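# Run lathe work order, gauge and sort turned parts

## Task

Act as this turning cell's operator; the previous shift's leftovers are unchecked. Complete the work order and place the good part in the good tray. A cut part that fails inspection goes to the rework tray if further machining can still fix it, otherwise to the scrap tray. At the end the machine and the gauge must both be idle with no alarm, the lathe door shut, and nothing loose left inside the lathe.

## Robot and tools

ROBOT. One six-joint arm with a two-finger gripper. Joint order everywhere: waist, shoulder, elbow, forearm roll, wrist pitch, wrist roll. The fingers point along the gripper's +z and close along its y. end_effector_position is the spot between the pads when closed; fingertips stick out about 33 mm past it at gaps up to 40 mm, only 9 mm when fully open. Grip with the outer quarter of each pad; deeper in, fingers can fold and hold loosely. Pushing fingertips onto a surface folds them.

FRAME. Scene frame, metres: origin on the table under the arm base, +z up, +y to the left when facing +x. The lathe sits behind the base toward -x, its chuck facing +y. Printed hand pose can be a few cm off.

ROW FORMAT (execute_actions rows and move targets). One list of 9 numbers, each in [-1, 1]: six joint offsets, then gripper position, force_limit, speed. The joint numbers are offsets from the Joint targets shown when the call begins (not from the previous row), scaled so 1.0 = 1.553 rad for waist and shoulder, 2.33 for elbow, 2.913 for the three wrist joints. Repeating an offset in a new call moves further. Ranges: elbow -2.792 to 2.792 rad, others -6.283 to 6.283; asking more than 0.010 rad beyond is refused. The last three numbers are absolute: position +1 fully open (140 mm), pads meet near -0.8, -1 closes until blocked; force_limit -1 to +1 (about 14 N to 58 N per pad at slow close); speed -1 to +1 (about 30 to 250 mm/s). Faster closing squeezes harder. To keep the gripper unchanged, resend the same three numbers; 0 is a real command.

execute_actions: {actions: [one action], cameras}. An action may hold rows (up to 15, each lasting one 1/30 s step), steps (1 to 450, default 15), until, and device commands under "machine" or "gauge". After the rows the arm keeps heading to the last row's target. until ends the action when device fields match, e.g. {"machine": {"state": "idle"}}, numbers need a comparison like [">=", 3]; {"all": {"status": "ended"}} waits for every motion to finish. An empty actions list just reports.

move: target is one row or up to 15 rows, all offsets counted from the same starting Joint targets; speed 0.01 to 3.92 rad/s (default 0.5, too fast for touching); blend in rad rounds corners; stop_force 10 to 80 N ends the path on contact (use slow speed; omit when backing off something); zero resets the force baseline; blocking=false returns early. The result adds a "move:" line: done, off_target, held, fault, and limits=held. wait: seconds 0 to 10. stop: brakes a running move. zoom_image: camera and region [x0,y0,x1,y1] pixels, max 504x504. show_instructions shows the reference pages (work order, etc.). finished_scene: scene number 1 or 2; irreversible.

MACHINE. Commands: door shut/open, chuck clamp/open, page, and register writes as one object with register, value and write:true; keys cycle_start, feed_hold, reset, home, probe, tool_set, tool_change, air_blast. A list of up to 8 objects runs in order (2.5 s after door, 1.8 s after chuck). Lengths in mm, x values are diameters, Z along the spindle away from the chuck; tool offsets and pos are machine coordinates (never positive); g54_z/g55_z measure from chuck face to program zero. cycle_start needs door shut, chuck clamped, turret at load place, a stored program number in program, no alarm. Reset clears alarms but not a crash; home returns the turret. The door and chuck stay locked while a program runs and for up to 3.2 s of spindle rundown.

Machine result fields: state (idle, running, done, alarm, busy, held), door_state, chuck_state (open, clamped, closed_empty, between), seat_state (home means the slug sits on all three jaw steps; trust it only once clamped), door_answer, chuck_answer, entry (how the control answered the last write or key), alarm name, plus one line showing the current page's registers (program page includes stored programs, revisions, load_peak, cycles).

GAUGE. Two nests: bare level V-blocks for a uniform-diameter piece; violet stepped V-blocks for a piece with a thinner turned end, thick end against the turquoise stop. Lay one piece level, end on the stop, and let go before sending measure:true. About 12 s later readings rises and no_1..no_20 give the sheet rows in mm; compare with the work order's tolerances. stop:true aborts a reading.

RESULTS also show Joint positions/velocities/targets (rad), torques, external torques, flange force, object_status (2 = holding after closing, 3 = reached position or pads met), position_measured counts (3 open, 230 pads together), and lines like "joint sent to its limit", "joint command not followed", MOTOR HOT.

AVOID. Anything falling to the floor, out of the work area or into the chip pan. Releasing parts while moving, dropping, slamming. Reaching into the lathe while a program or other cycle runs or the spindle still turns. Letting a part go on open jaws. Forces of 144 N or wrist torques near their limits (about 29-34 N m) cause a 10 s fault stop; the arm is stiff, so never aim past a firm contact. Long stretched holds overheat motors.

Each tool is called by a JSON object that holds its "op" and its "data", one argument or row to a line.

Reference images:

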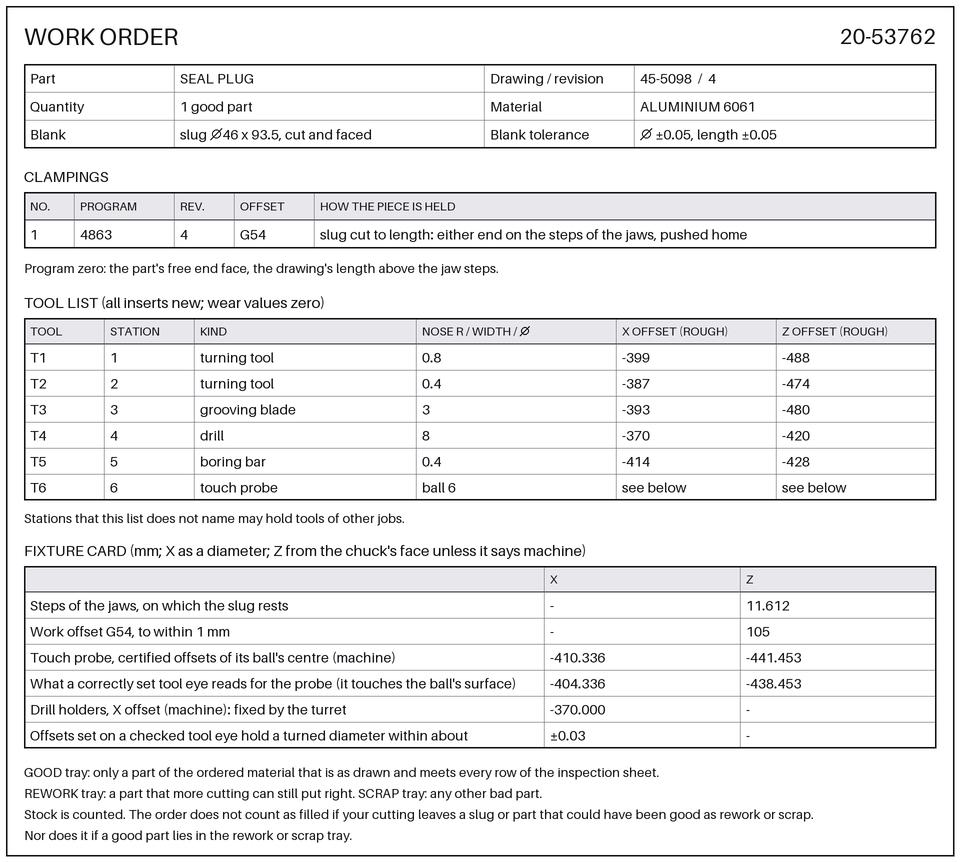

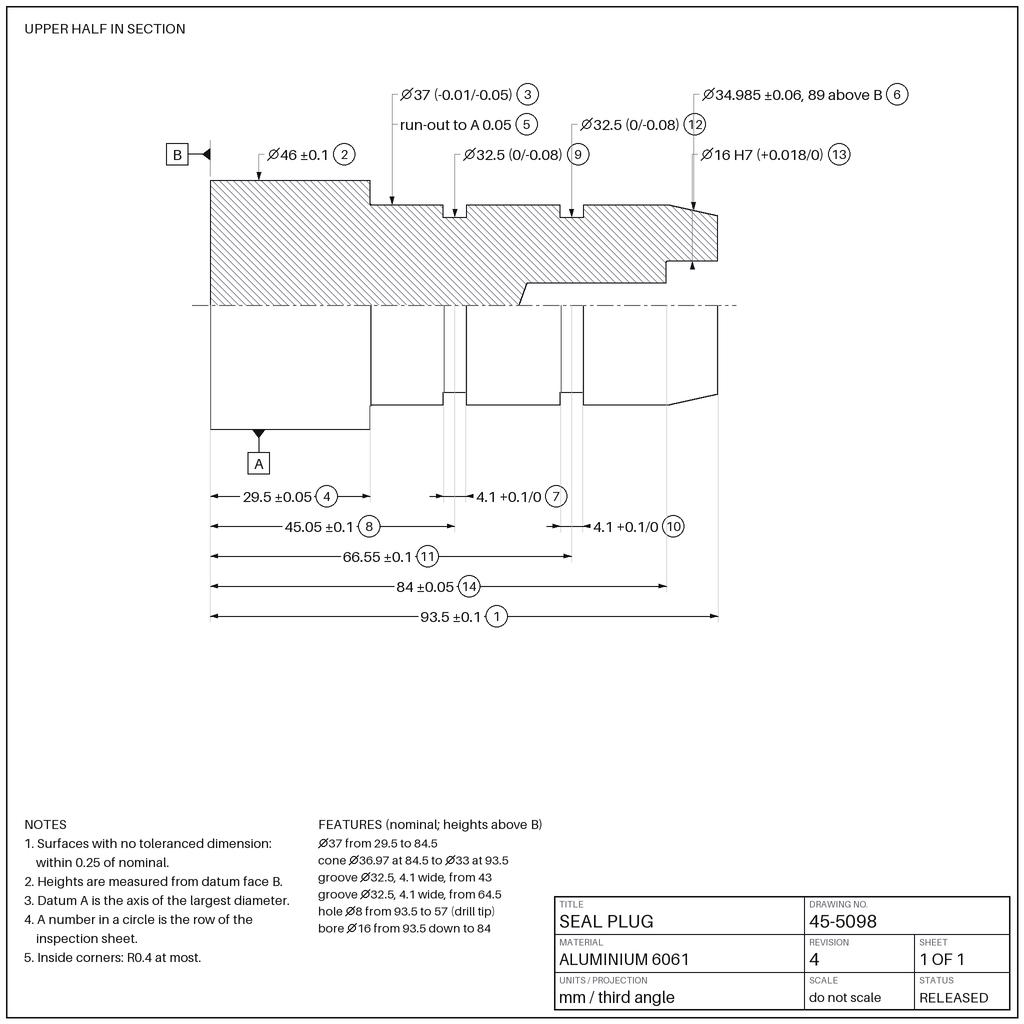

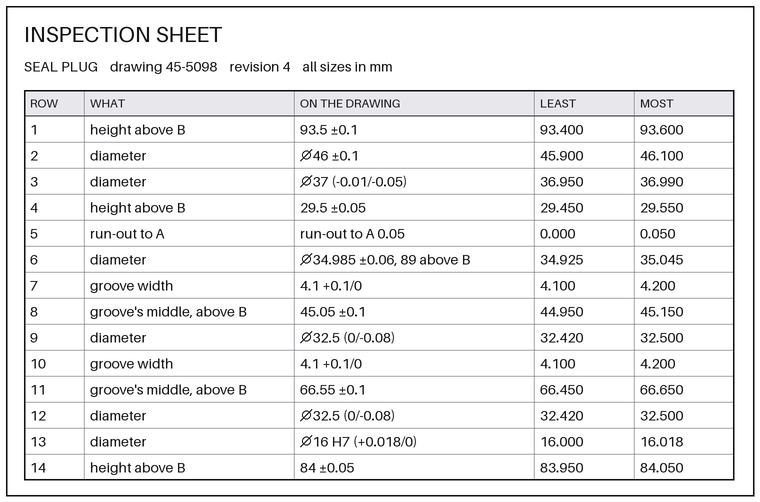

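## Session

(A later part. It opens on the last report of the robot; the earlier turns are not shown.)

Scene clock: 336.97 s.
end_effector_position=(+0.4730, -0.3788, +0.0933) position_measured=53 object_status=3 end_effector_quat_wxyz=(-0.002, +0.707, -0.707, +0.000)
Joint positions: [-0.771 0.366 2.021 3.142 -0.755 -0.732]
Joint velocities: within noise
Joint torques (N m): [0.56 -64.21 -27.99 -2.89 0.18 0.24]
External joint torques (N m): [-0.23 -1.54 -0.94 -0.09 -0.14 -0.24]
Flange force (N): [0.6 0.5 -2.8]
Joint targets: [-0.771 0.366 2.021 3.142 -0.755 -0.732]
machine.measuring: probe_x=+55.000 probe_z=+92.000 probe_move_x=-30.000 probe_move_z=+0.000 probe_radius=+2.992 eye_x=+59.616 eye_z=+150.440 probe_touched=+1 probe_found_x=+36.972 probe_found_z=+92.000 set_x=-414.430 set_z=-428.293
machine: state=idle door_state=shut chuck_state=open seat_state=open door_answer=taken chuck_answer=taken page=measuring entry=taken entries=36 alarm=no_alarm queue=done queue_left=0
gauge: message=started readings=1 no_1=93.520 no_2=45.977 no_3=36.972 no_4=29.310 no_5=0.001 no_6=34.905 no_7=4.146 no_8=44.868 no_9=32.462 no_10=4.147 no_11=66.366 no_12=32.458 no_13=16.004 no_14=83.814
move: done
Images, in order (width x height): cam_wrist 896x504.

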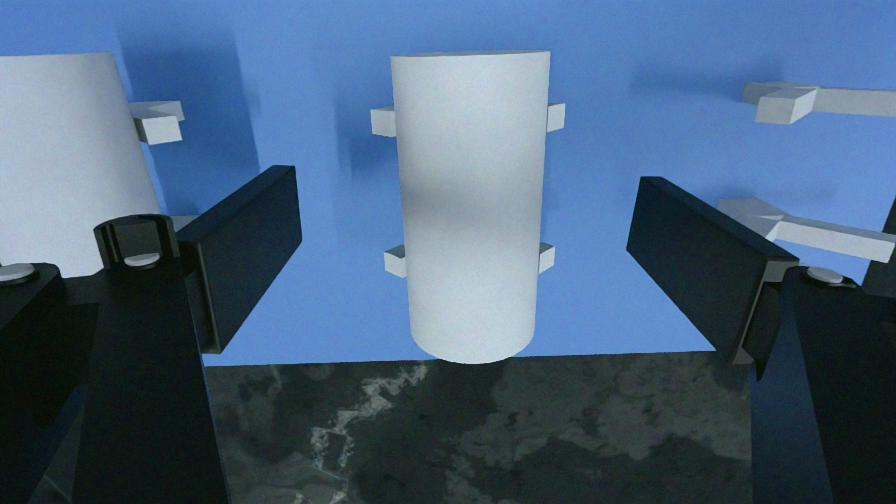

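{"op": "execute_actions", "data": {
  "actions": [
    {"rows":[[0,0,0,0,0,0,-1,0,-1]],"steps":100}
  ],
  "cameras": ["cam_wrist"]
}}

{"op": "move", "data": {
  "target": [0, -0.0979, -0.0352, 0, -0.0804, 0, -1, 0, -1],
  "speed": 0.15,
  "cameras": ["cam_wrist"]
}}

Scene clock: 342.80 s.
end_effector_position=(+0.4730, -0.3788, +0.0933) position_measured=161 object_status=2 end_effector_quat_wxyz=(-0.002, +0.707, -0.707, +0.000)
Joint positions: [-0.771 0.366 2.021 3.142 -0.755 -0.732]
Joint velocities: within noise
Joint torques (N m): [4.69 -54.4 -34.45 0.41 7.43 1]
External joint torques (N m): [-4.47 -11.07 5.83 -3.36 -7.41 -1]
Flange force (N): [-5.5 21.4 -25.0]
Joint targets: [-0.771 0.366 2.021 3.142 -0.755 -0.732]
machine.measuring: probe_x=+55.000 probe_z=+92.000 probe_move_x=-30.000 probe_move_z=+0.000 probe_radius=+2.992 eye_x=+59.616 eye_z=+150.440 probe_touched=+1 probe_found_x=+36.972 probe_found_z=+92.000 set_x=-414.430 set_z=-428.293
machine: state=idle door_state=shut chuck_state=open seat_state=open door_answer=taken chuck_answer=taken page=measuring entry=taken entries=36 alarm=no_alarm queue=done queue_left=0
gauge: message=started readings=1 no_1=93.520 no_2=45.977 no_3=36.972 no_4=29.310 no_5=0.001 no_6=34.905 no_7=4.146 no_8=44.868 no_9=32.462 no_10=4.147 no_11=66.366 no_12=32.458 no_13=16.004 no_14=83.814
Images, in order (width x height): cam_wrist 896x504.

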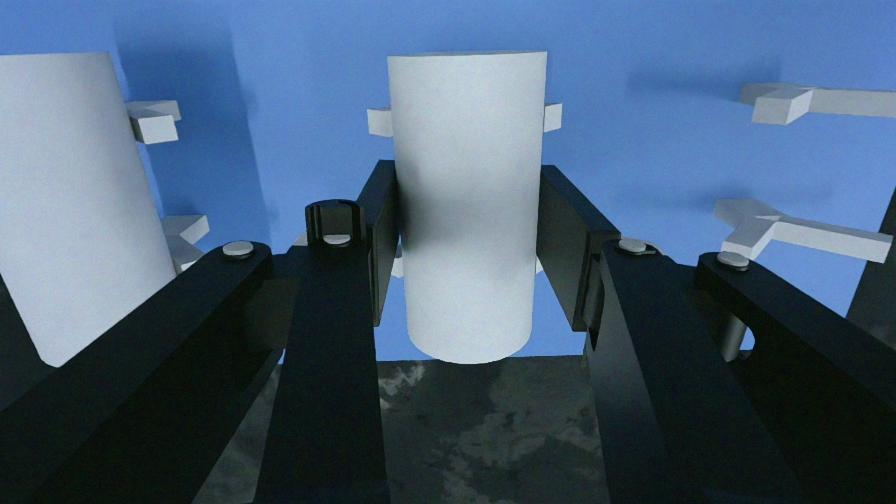

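Scene clock: 344.67 s.
end_effector_position=(+0.4679, -0.3748, +0.2202) position_measured=161 object_status=2 end_effector_quat_wxyz=(-0.002, +0.707, -0.707, +0.000)
Joint positions: [-0.771 0.214 1.939 3.142 -0.989 -0.732]
Joint velocities: within noise
Joint torques (N m): [-0.1 -57.53 -36.49 -3.56 0.12 0.16]
External joint torques (N m): [0.35 0.94 1.46 -0.05 -0.09 -0.16]
Flange force (N): [-1.1 0.8 2.1]
Joint targets: [-0.771 0.214 1.939 3.142 -0.989 -0.732]
machine.measuring: probe_x=+55.000 probe_z=+92.000 probe_move_x=-30.000 probe_move_z=+0.000 probe_radius=+2.992 eye_x=+59.616 eye_z=+150.440 probe_touched=+1 probe_found_x=+36.972 probe_found_z=+92.000 set_x=-414.430 set_z=-428.293
machine: state=idle door_state=shut chuck_state=open seat_state=open door_answer=taken chuck_answer=taken page=measuring entry=taken entries=36 alarm=no_alarm queue=done queue_left=0
gauge: message=started readings=1 no_1=93.520 no_2=45.977 no_3=36.972 no_4=29.310 no_5=0.001 no_6=34.905 no_7=4.146 no_8=44.868 no_9=32.462 no_10=4.147 no_11=66.366 no_12=32.458 no_13=16.004 no_14=83.814
move: done
Images, in order (width x height): cam_wrist 896x504.

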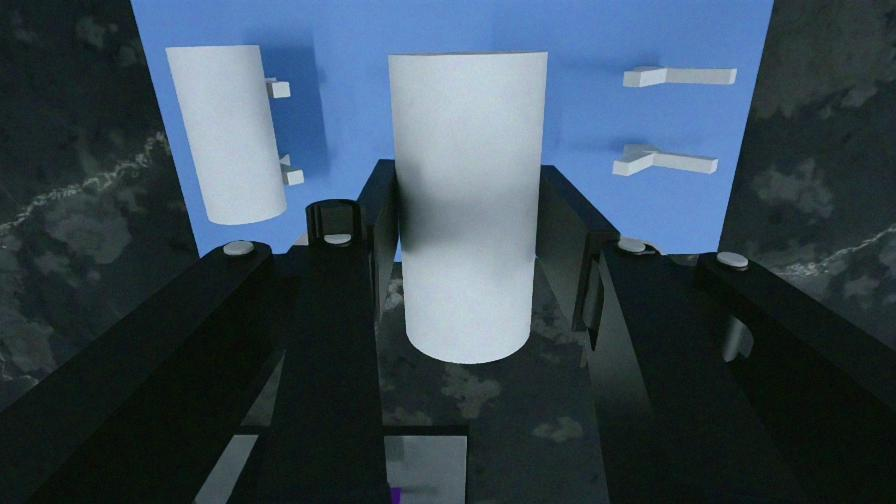

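{"op": "execute_actions", "data": {
  "actions": [
    {"machine":{"door":"open"},"steps":3}
  ],
  "cameras": []
}}

{"op": "move", "data": {
  "target": [
    [-0.4050, -0.6529, 0.0691, 0, -0.2928, 0.2976, -1, 0, -1],
    [-0.9845, -0.6529, 0.0691, 0, -0.2928, 0.2976, -1, 0, -1]
  ],
  "speed": 0.8,
  "blend": [0.15, 0],
  "cameras": []
}}

{"op": "move", "data": {
  "target": [
    [-0.7727, 0, 0, 0, 0, 0, -1, 0, -1],
    [-0.7727, 0, 0, 0, 0.2702, 0, -1, 0, -1],
    [-0.7656, 0.2061, 0.0305, 0.1157, 0.3859, -0.2108, -1, 0, -1],
    [-0.5686, 0.6346, -0.1058, 0.0024, 0.4330, -0.0487, -1, 0, -1]
  ],
  "speed": [0.8, 0.7, 0.6, 0.5],
  "blend": [0.1, 0.1, 0.1, 0],
  "cameras": ["cam_chuck","cam_wrist"]
}}

Scene clock: 350.93 s.
end_effector_position=(+0.4679, -0.3748, +0.2202) position_measured=161 object_status=2 end_effector_quat_wxyz=(-0.002, +0.707, -0.707, +0.000)
Joint positions: [-0.771 0.214 1.939 3.142 -0.989 -0.732]
Joint velocities: within noise
Joint torques (N m): [-0.48 -57.86 -36.65 -3.61 0.17 0.18]
External joint torques (N m): [0.77 0.99 1.55 -0.01 -0.14 -0.18]
Flange force (N): [-1.6 0.4 2.1]
Joint targets: [-0.771 0.214 1.939 3.142 -0.989 -0.732]
Tool commands: gripper/position=-1.0 gripper/force_limit=+0.0 gripper/speed=-1.0
machine.measuring: probe_x=+55.000 probe_z=+92.000 probe_move_x=-30.000 probe_move_z=+0.000 probe_radius=+2.992 eye_x=+59.616 eye_z=+150.440 probe_touched=+1 probe_found_x=+36.972 probe_found_z=+92.000 set_x=-414.430 set_z=-428.293
machine: state=idle door_state=between chuck_state=open seat_state=open door_answer=taken chuck_answer=taken page=measuring entry=taken entries=36 alarm=no_alarm queue=running queue_left=0
gauge: message=started readings=1 no_1=93.520 no_2=45.977 no_3=36.972 no_4=29.310 no_5=0.001 no_6=34.905 no_7=4.146 no_8=44.868 no_9=32.462 no_10=4.147 no_11=66.366 no_12=32.458 no_13=16.004 no_14=83.814
No camera images: "cameras" was empty.

Scene clock: 353.80 s.
end_effector_position=(-0.0345, -0.0953, +0.5021) position_measured=161 object_status=2 end_effector_quat_wxyz=(+0.001, +0.401, +0.916, +0.001)
Joint positions: [-2.3 -0.8 2.1 3.142 -1.842 0.135]
Joint velocities: within noise
Joint torques (N m): [-0.03 32.32 -42.14 -4.1 0.13 0.18]
External joint torques (N m): [0.01 1.78 1.95 -0.07 -0.14 -0.18]
Flange force (N): [0.0 0.0 0.0]
Joint targets: [-2.300 -0.800 2.100 3.142 -1.842 0.135]
machine.measuring: probe_x=+55.000 probe_z=+92.000 probe_move_x=-30.000 probe_move_z=+0.000 probe_radius=+2.992 eye_x=+59.616 eye_z=+150.440 probe_touched=+1 probe_found_x=+36.972 probe_found_z=+92.000 set_x=-414.430 set_z=-428.293
machine: state=idle door_state=open chuck_state=open seat_state=open door_answer=taken chuck_answer=taken page=measuring entry=taken entries=36 alarm=no_alarm queue=done queue_left=0
gauge: message=started readings=1 no_1=93.520 no_2=45.977 no_3=36.972 no_4=29.310 no_5=0.001 no_6=34.905 no_7=4.146 no_8=44.868 no_9=32.462 no_10=4.147 no_11=66.366 no_12=32.458 no_13=16.004 no_14=83.814
move: done
No camera images: "cameras" was empty.

Scene clock: 359.23 s.
end_effector_position=(-0.7801, -0.0336, +0.3198) position_measured=161 object_status=2 end_effector_quat_wxyz=(-0.181, +0.684, +0.683, -0.182)
Joint positions: [-3.183 0.185 1.853 3.149 -0.58 -0.007]
Joint velocities: within noise
Joint torques (N m): [-0.73 -61.22 -41.15 -3.73 2.24 0.13]
External joint torques (N m): [0.78 2.53 2.25 -0.16 -0.86 -0.15]
Flange force (N): [-1.1 1.4 2.4]
Joint targets: [-3.183 0.186 1.853 3.149 -0.580 -0.007]
machine.measuring: probe_x=+55.000 probe_z=+92.000 probe_move_x=-30.000 probe_move_z=+0.000 probe_radius=+2.992 eye_x=+59.616 eye_z=+150.440 probe_touched=+1 probe_found_x=+36.972 probe_found_z=+92.000 set_x=-414.430 set_z=-428.293
machine: state=idle door_state=open chuck_state=open seat_state=open door_answer=taken chuck_answer=taken page=measuring entry=taken entries=36 alarm=no_alarm queue=done queue_left=0
gauge: message=started readings=1 no_1=93.520 no_2=45.977 no_3=36.972 no_4=29.310 no_5=0.001 no_6=34.905 no_7=4.146 no_8=44.868 no_9=32.462 no_10=4.147 no_11=66.366 no_12=32.458 no_13=16.004 no_14=83.814
move: done
Images, in order (width x height): cam_chuck 896x504, cam_wrist 896x504.

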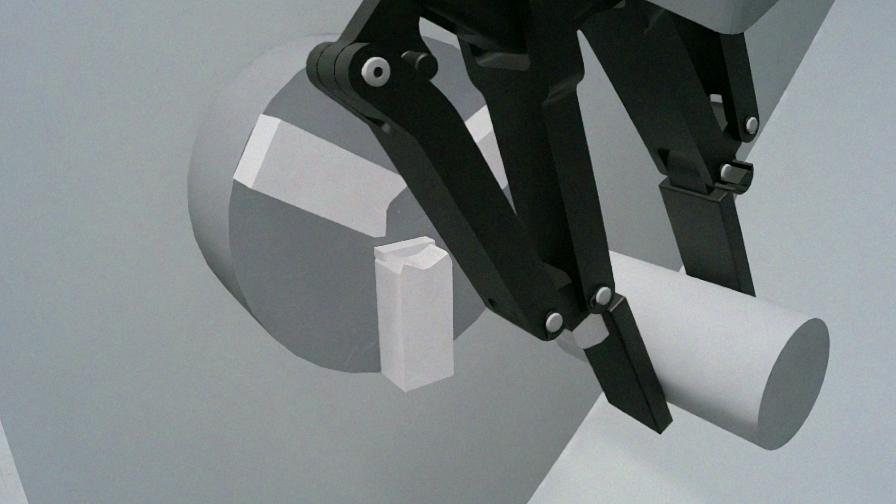

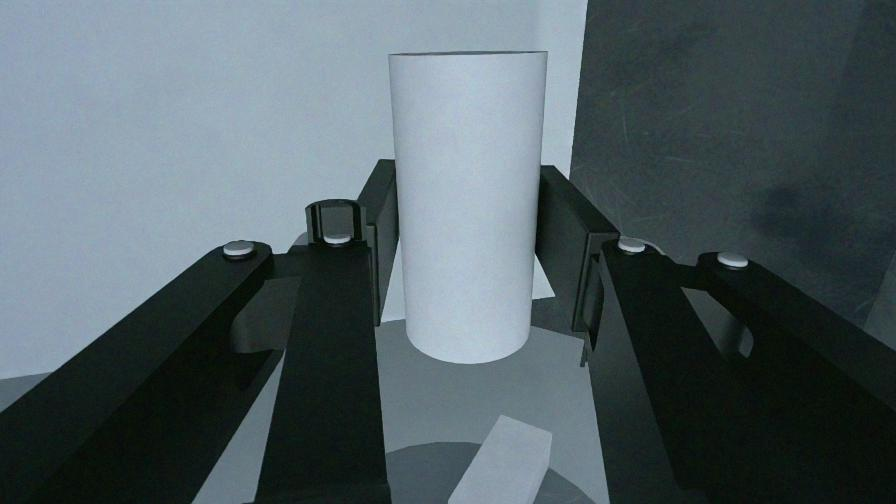

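{"op": "move", "data": {
  "target": [0.1041, 0.0111, -0.0100, -0.0494, -0.0047, 0.0890, -1, 0, -1],
  "speed": 0.15,
  "cameras": ["cam_chuck","cam_wrist"]
}}

{"op": "zoom_image", "data": {
  "camera": "cam_wrist",
  "region": [330, 250, 650, 504]
}}

Scene clock: 364.43 s.
end_effector_position=(-0.7792, -0.1339, +0.3207) position_measured=161 object_status=2 end_effector_quat_wxyz=(-0.182, +0.683, +0.683, -0.182)
Joint positions: [-3.022 0.203 1.83 3.005 -0.594 0.252]
Joint velocities: within noise
Joint torques (N m): [-0.07 -62.48 -41.17 -4.11 2.15 0.24]
External joint torques (N m): [0.17 1.6 1.94 0.06 -0.83 -0.27]
Flange force (N): [0.5 1.5 1.0]
Joint targets: [-3.022 0.203 1.830 3.005 -0.594 0.252]
machine.measuring: probe_x=+55.000 probe_z=+92.000 probe_move_x=-30.000 probe_move_z=+0.000 probe_radius=+2.992 eye_x=+59.616 eye_z=+150.440 probe_touched=+1 probe_found_x=+36.972 probe_found_z=+92.000 set_x=-414.430 set_z=-428.293
machine: state=idle door_state=open chuck_state=open seat_state=open door_answer=taken chuck_answer=taken page=measuring entry=taken entries=36 alarm=no_alarm queue=done queue_left=0
gauge: message=started readings=1 no_1=93.520 no_2=45.977 no_3=36.972 no_4=29.310 no_5=0.001 no_6=34.905 no_7=4.146 no_8=44.868 no_9=32.462 no_10=4.147 no_11=66.366 no_12=32.458 no_13=16.004 no_14=83.814
move: done
Images, in order (width x height): cam_chuck 896x504, cam_wrist 896x504.

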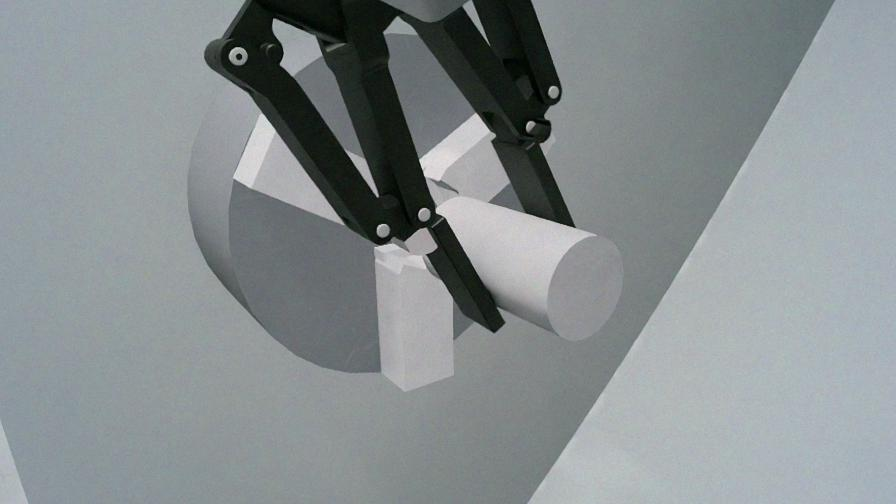

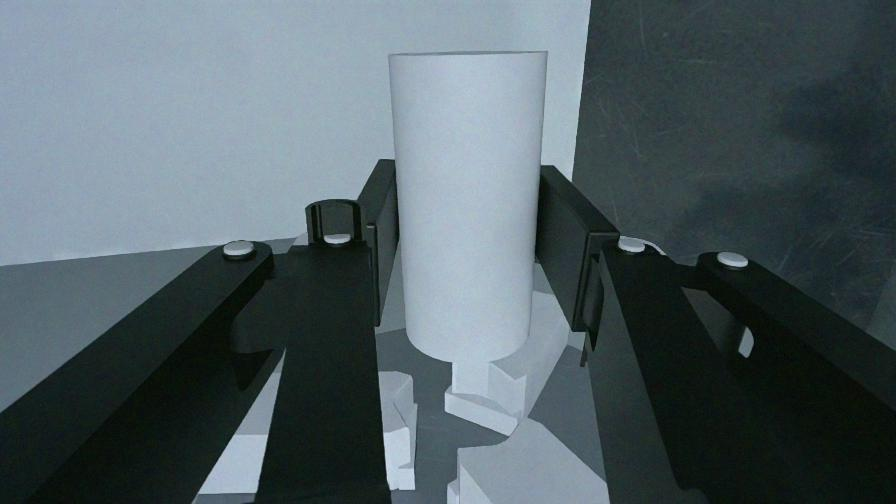

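Scaled by 1.575.

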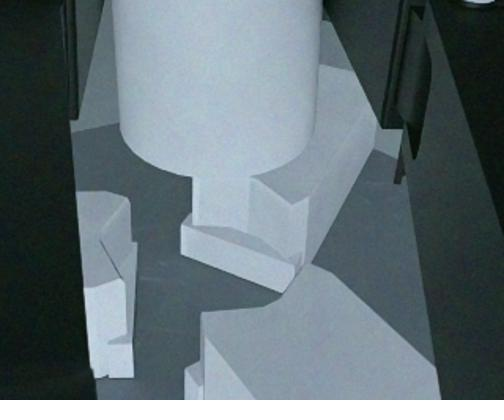

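{"op": "move", "data": {
  "target": [0.0467, 0.0120, -0.0095, -0.0206, -0.0057, 0.0381, -1, 0, -1],
  "speed": 0.03,
  "stop_force": 12,
  "cameras": ["cam_chuck","cam_wrist"]
}}

Scene clock: 371.50 s.
end_effector_position=(-0.7792, -0.1806, +0.3195) position_measured=161 object_status=2 end_effector_quat_wxyz=(-0.181, +0.683, +0.684, -0.181)
Joint positions: [-2.949 0.221 1.808 2.945 -0.611 0.363]
Joint velocities: within noise
Joint torques (N m): [-0.49 -64.19 -41.26 -4.24 2.01 0.15]
External joint torques (N m): [0.59 1.72 2.23 0.16 -0.77 -0.17]
Flange force (N): [-0.1 2.2 1.1]
Joint targets: [-2.949 0.221 1.808 2.945 -0.611 0.363]
machine.measuring: probe_x=+55.000 probe_z=+92.000 probe_move_x=-30.000 probe_move_z=+0.000 probe_radius=+2.992 eye_x=+59.616 eye_z=+150.440 probe_touched=+1 probe_found_x=+36.972 probe_found_z=+92.000 set_x=-414.430 set_z=-428.293
machine: state=idle door_state=open chuck_state=open seat_state=open door_answer=taken chuck_answer=taken page=measuring entry=taken entries=36 alarm=no_alarm queue=done queue_left=0
gauge: message=started readings=1 no_1=93.520 no_2=45.977 no_3=36.972 no_4=29.310 no_5=0.001 no_6=34.905 no_7=4.146 no_8=44.868 no_9=32.462 no_10=4.147 no_11=66.366 no_12=32.458 no_13=16.004 no_14=83.814
move: done
Images, in order (width x height): cam_chuck 896x504, cam_wrist 896x504.

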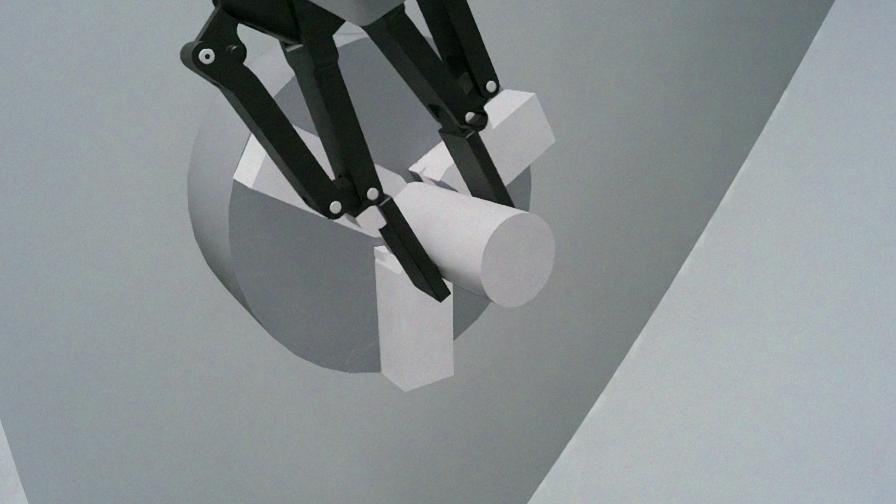

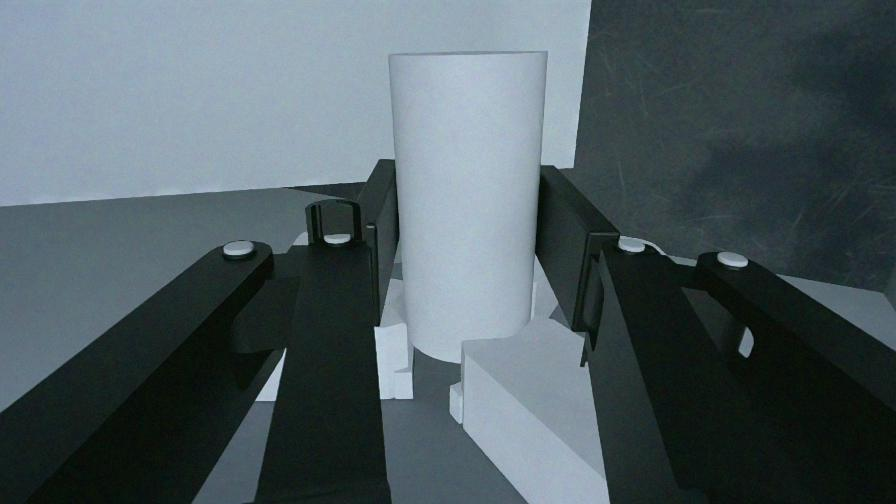

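Clean insertion. Push home.

{"op": "move", "data": {
  "target": [0.0130, 0.0034, -0.0026, -0.0058, -0.0016, 0.0107, -1, 0, -1],
  "speed": 0.012,
  "stop_force": 25,
  "cameras": []
}}

{"op": "execute_actions", "data": {
  "actions": [
    {"machine":{"chuck":"clamp"},"steps":75,"until":{"machine":{"chuck_state":"clamped"}}}
  ],
  "cameras": ["cam_wrist"]
}}

Scene clock: 376.60 s.
end_effector_position=(-0.7789, -0.1892, +0.3192) position_measured=162 object_status=2 end_effector_quat_wxyz=(-0.181, +0.683, +0.684, -0.181)
Joint positions: [-2.936 0.225 1.804 2.934 -0.614 0.384]
Joint velocities: within noise
Joint torques (N m): [18.23 -64.88 -45.44 0.4 5.54 0.21]
External joint torques (N m): [-18.23 1.95 6.16 -4.51 -4.29 -0.23]
Flange force (N): [23.7 3.0 1.3]
Joint targets: [-2.936 0.225 1.804 2.934 -0.614 0.384]
machine.measuring: probe_x=+55.000 probe_z=+92.000 probe_move_x=-30.000 probe_move_z=+0.000 probe_radius=+2.992 eye_x=+59.616 eye_z=+150.440 probe_touched=+1 probe_found_x=+36.972 probe_found_z=+92.000 set_x=-414.430 set_z=-428.293
machine: state=idle door_state=open chuck_state=open seat_state=open door_answer=taken chuck_answer=taken page=measuring entry=taken entries=36 alarm=no_alarm queue=done queue_left=0
gauge: message=started readings=1 no_1=93.520 no_2=45.977 no_3=36.972 no_4=29.310 no_5=0.001 no_6=34.905 no_7=4.146 no_8=44.868 no_9=32.462 no_10=4.147 no_11=66.366 no_12=32.458 no_13=16.004 no_14=83.814
move: contact
No camera images: "cameras" was empty.

Scene clock: 377.43 s.
end_effector_position=(-0.7789, -0.1892, +0.3193) position_measured=162 object_status=2 end_effector_quat_wxyz=(-0.181, +0.683, +0.684, -0.181)
Joint positions: [-2.936 0.225 1.804 2.934 -0.614 0.384]
Joint velocities: within noise
Joint torques (N m): [16.72 -53.52 -36.21 0.52 3.22 0.09]
External joint torques (N m): [-16.69 -8.6 -2.89 -4.62 -1.97 -0.11]
Flange force (N): [21.5 -3.6 -10.1]
Joint targets: [-2.936 0.225 1.804 2.934 -0.614 0.384]
Tool commands: gripper/position=-1.0 gripper/force_limit=+0.0 gripper/speed=-1.0
machine.measuring: probe_x=+55.000 probe_z=+92.000 probe_move_x=-30.000 probe_move_z=+0.000 probe_radius=+2.992 eye_x=+59.616 eye_z=+150.440 probe_touched=+1 probe_found_x=+36.972 probe_found_z=+92.000 set_x=-414.430 set_z=-428.293
machine: state=idle door_state=open chuck_state=clamped seat_state=home door_answer=taken chuck_answer=taken page=measuring entry=taken entries=36 alarm=no_alarm queue=running queue_left=0
gauge: message=started readings=1 no_1=93.520 no_2=45.977 no_3=36.972 no_4=29.310 no_5=0.001 no_6=34.905 no_7=4.146 no_8=44.868 no_9=32.462 no_10=4.147 no_11=66.366 no_12=32.458 no_13=16.004 no_14=83.814
Images, in order (width x height): cam_wrist 896x504.

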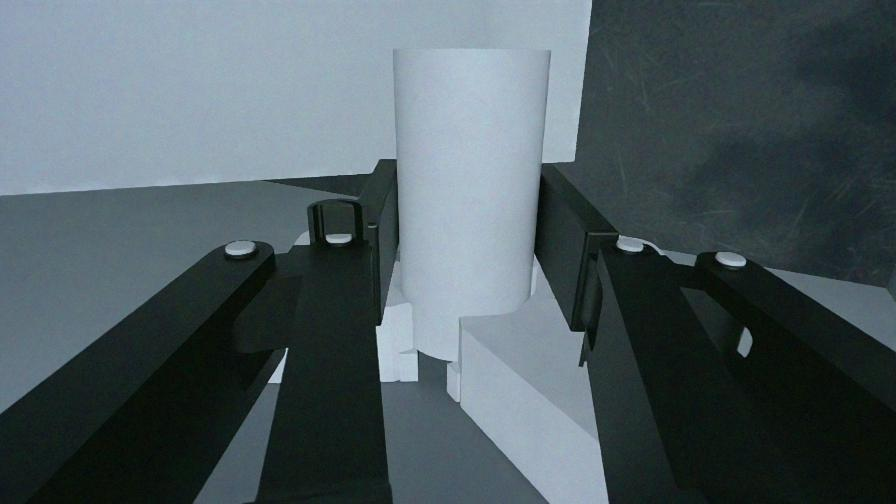

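{"op": "execute_actions", "data": {
  "actions": [
    {"rows":[[0,0,0,0,0,0,1,1,-1]],"steps":105}
  ],
  "cameras": []
}}

{"op": "move", "data": {
  "target": [
    [0.0148, -0.1062, -0.0116, 0.0082, -0.0659, -0.0072, 1, 1, -1],
    [-0.3561, -0.4540, 0.1575, 0.1871, -0.0357, -0.2963, 1, 1, -1],
    [-0.3632, -0.66, 0.1270, 0.0714, -0.1514, -0.0855, 1, 1, -1],
    [-0.3632, -0.66, 0.1270, 0.0714, -0.4216, -0.0855, 1, 1, -1],
    [0.8281, -0.66, 0.1270, 0.0714, -0.4216, -0.0855, 1, 1, -1]
  ],
  "speed": [0.2, 0.5, 0.5, 0.6, 0.8],
  "blend": [0.03, 0.1, 0.1, 0.1, 0],
  "cameras": ["cam_chuck"]
}}

{"op": "execute_actions", "data": {
  "actions": [
    {"machine":[{"door":"shut"},{"register":"probe_move_x","value":0,"write":true},{"register":"probe_x","value":0,"write":true},{"register":"probe_z","value":120,"write":true},{"register":"probe_move_z","value":-25,"write":true},{"probe":true}],"steps":450,"until":{"machine":{"queue":["!=","running"],"state":["!=","busy"]}}}
  ],
  "cameras": []
}}

{"op": "execute_actions", "data": {
  "actions": [
    {"machine":[{"register":"probe_move_z","value":0,"write":true},{"register":"probe_x","value":60,"write":true},{"register":"probe_z","value":80,"write":true},{"register":"probe_move_x","value":-25,"write":true},{"probe":true}],"steps":450,"until":{"machine":{"queue":["!=","running"],"state":["!=","busy"]}}}
  ],
  "cameras": []
}}

Scene clock: 388.67 s.
end_effector_position=(-0.7789, -0.1892, +0.3192) position_measured=3 object_status=3 end_effector_quat_wxyz=(-0.181, +0.683, +0.684, -0.181)
Joint positions: [-2.936 0.225 1.804 2.934 -0.614 0.384]
Joint velocities: within noise
Joint torques (N m): [-0.35 -61.98 -38.75 -3.99 1.29 0.2]
External joint torques (N m): [0.44 -0.48 -0.31 -0.1 -0.07 -0.22]
Flange force (N): [-0.3 -0.3 -0.9]
Joint targets: [-2.936 0.225 1.804 2.934 -0.614 0.384]
machine.measuring: probe_x=+55.000 probe_z=+92.000 probe_move_x=-30.000 probe_move_z=+0.000 probe_radius=+2.992 eye_x=+59.616 eye_z=+150.440 probe_touched=+1 probe_found_x=+36.972 probe_found_z=+92.000 set_x=-414.430 set_z=-428.293
machine: state=idle door_state=open chuck_state=clamped seat_state=home door_answer=taken chuck_answer=taken page=measuring entry=taken entries=36 alarm=no_alarm queue=done queue_left=0
gauge: message=started readings=1 no_1=93.520 no_2=45.977 no_3=36.972 no_4=29.310 no_5=0.001 no_6=34.905 no_7=4.146 no_8=44.868 no_9=32.462 no_10=4.147 no_11=66.366 no_12=32.458 no_13=16.004 no_14=83.814
No camera images: "cameras" was empty.

Scene clock: 396.57 s.
end_effector_position=(+0.0293, -0.0960, +0.5024) position_measured=3 object_status=3 end_effector_quat_wxyz=(+0.002, +0.088, +0.996, +0.001)
Joint positions: [-1.649 -0.8 2.1 3.142 -1.842 0.135]
Joint velocities: within noise
Joint torques (N m): [1.33 32.66 -40.02 -4.1 0.19 0.29]
External joint torques (N m): [-1.24 0.88 -0.34 -0.08 -0.21 -0.29]
Flange force (N): [0.0 0.0 0.0]
Joint targets: [-1.649 -0.800 2.100 3.142 -1.842 0.135]
machine.measuring: probe_x=+55.000 probe_z=+92.000 probe_move_x=-30.000 probe_move_z=+0.000 probe_radius=+2.992 eye_x=+59.616 eye_z=+150.440 probe_touched=+1 probe_found_x=+36.972 probe_found_z=+92.000 set_x=-414.430 set_z=-428.293
machine: state=idle door_state=open chuck_state=clamped seat_state=home door_answer=taken chuck_answer=taken page=measuring entry=taken entries=36 alarm=no_alarm queue=done queue_left=0
gauge: message=started readings=1 no_1=93.520 no_2=45.977 no_3=36.972 no_4=29.310 no_5=0.001 no_6=34.905 no_7=4.146 no_8=44.868 no_9=32.462 no_10=4.147 no_11=66.366 no_12=32.458 no_13=16.004 no_14=83.814
move: done
Images, in order (width x height): cam_chuck 896x504.

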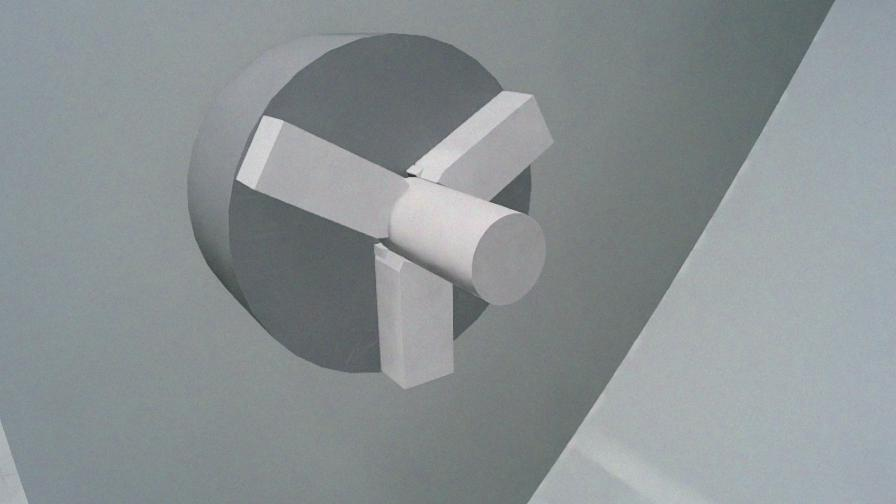

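Scene clock: 406.50 s.
end_effector_position=(+0.0293, -0.0960, +0.5024) position_measured=3 object_status=3 end_effector_quat_wxyz=(+0.002, +0.088, +0.996, +0.001)
Joint positions: [-1.649 -0.8 2.1 3.142 -1.842 0.135]
Joint velocities: within noise
Joint torques (N m): [-0.21 32.8 -39.82 -4.14 0.08 0.25]
External joint torques (N m): [0.25 0.47 -0.56 -0.04 -0.11 -0.25]
Flange force (N): [0.0 0.0 0.0]
Joint targets: [-1.649 -0.800 2.100 3.142 -1.842 0.135]
Tool commands: gripper/position=+1.0 gripper/force_limit=+1.0 gripper/speed=-1.0
machine.measuring: probe_x=+0.000 probe_z=+120.000 probe_move_x=+0.000 probe_move_z=-25.000 probe_radius=+2.992 eye_x=+59.616 eye_z=+150.440 probe_touched=+1 probe_found_x=+0.000 probe_found_z=+105.115 set_x=-414.430 set_z=-428.293
machine: state=idle door_state=shut chuck_state=clamped seat_state=home door_answer=taken chuck_answer=taken page=measuring entry=taken entries=41 alarm=no_alarm queue=done queue_left=0
gauge: message=started readings=1 no_1=93.520 no_2=45.977 no_3=36.972 no_4=29.310 no_5=0.001 no_6=34.905 no_7=4.146 no_8=44.868 no_9=32.462 no_10=4.147 no_11=66.366 no_12=32.458 no_13=16.004 no_14=83.814
No camera images: "cameras" was empty.

Scene clock: 412.63 s.
end_effector_position=(+0.0293, -0.0960, +0.5024) position_measured=3 object_status=3 end_effector_quat_wxyz=(+0.002, +0.088, +0.996, +0.001)
Joint positions: [-1.649 -0.8 2.1 3.142 -1.842 0.135]
Joint velocities: within noise
Joint torques (N m): [-0.2 32.48 -40.1 -4.15 0.13 0.22]
External joint torques (N m): [0.15 1.2 -0.25 -0.03 -0.14 -0.22]
Flange force (N): [0.0 0.0 0.0]
Joint targets: [-1.649 -0.800 2.100 3.142 -1.842 0.135]
Tool commands: gripper/position=+1.0 gripper/force_limit=+1.0 gripper/speed=-1.0
machine.measuring: probe_x=+60.000 probe_z=+80.000 probe_move_x=-25.000 probe_move_z=+0.000 probe_radius=+2.992 eye_x=+59.616 eye_z=+150.440 probe_touched=+1 probe_found_x=+46.015 probe_found_z=+80.000 set_x=-414.430 set_z=-428.293
machine: state=idle door_state=shut chuck_state=clamped seat_state=home door_answer=taken chuck_answer=taken page=measuring entry=taken entries=46 alarm=no_alarm queue=done queue_left=0
gauge: message=started readings=1 no_1=93.520 no_2=45.977 no_3=36.972 no_4=29.310 no_5=0.001 no_6=34.905 no_7=4.146 no_8=44.868 no_9=32.462 no_10=4.147 no_11=66.366 no_12=32.458 no_13=16.004 no_14=83.814
No camera images: "cameras" was empty.


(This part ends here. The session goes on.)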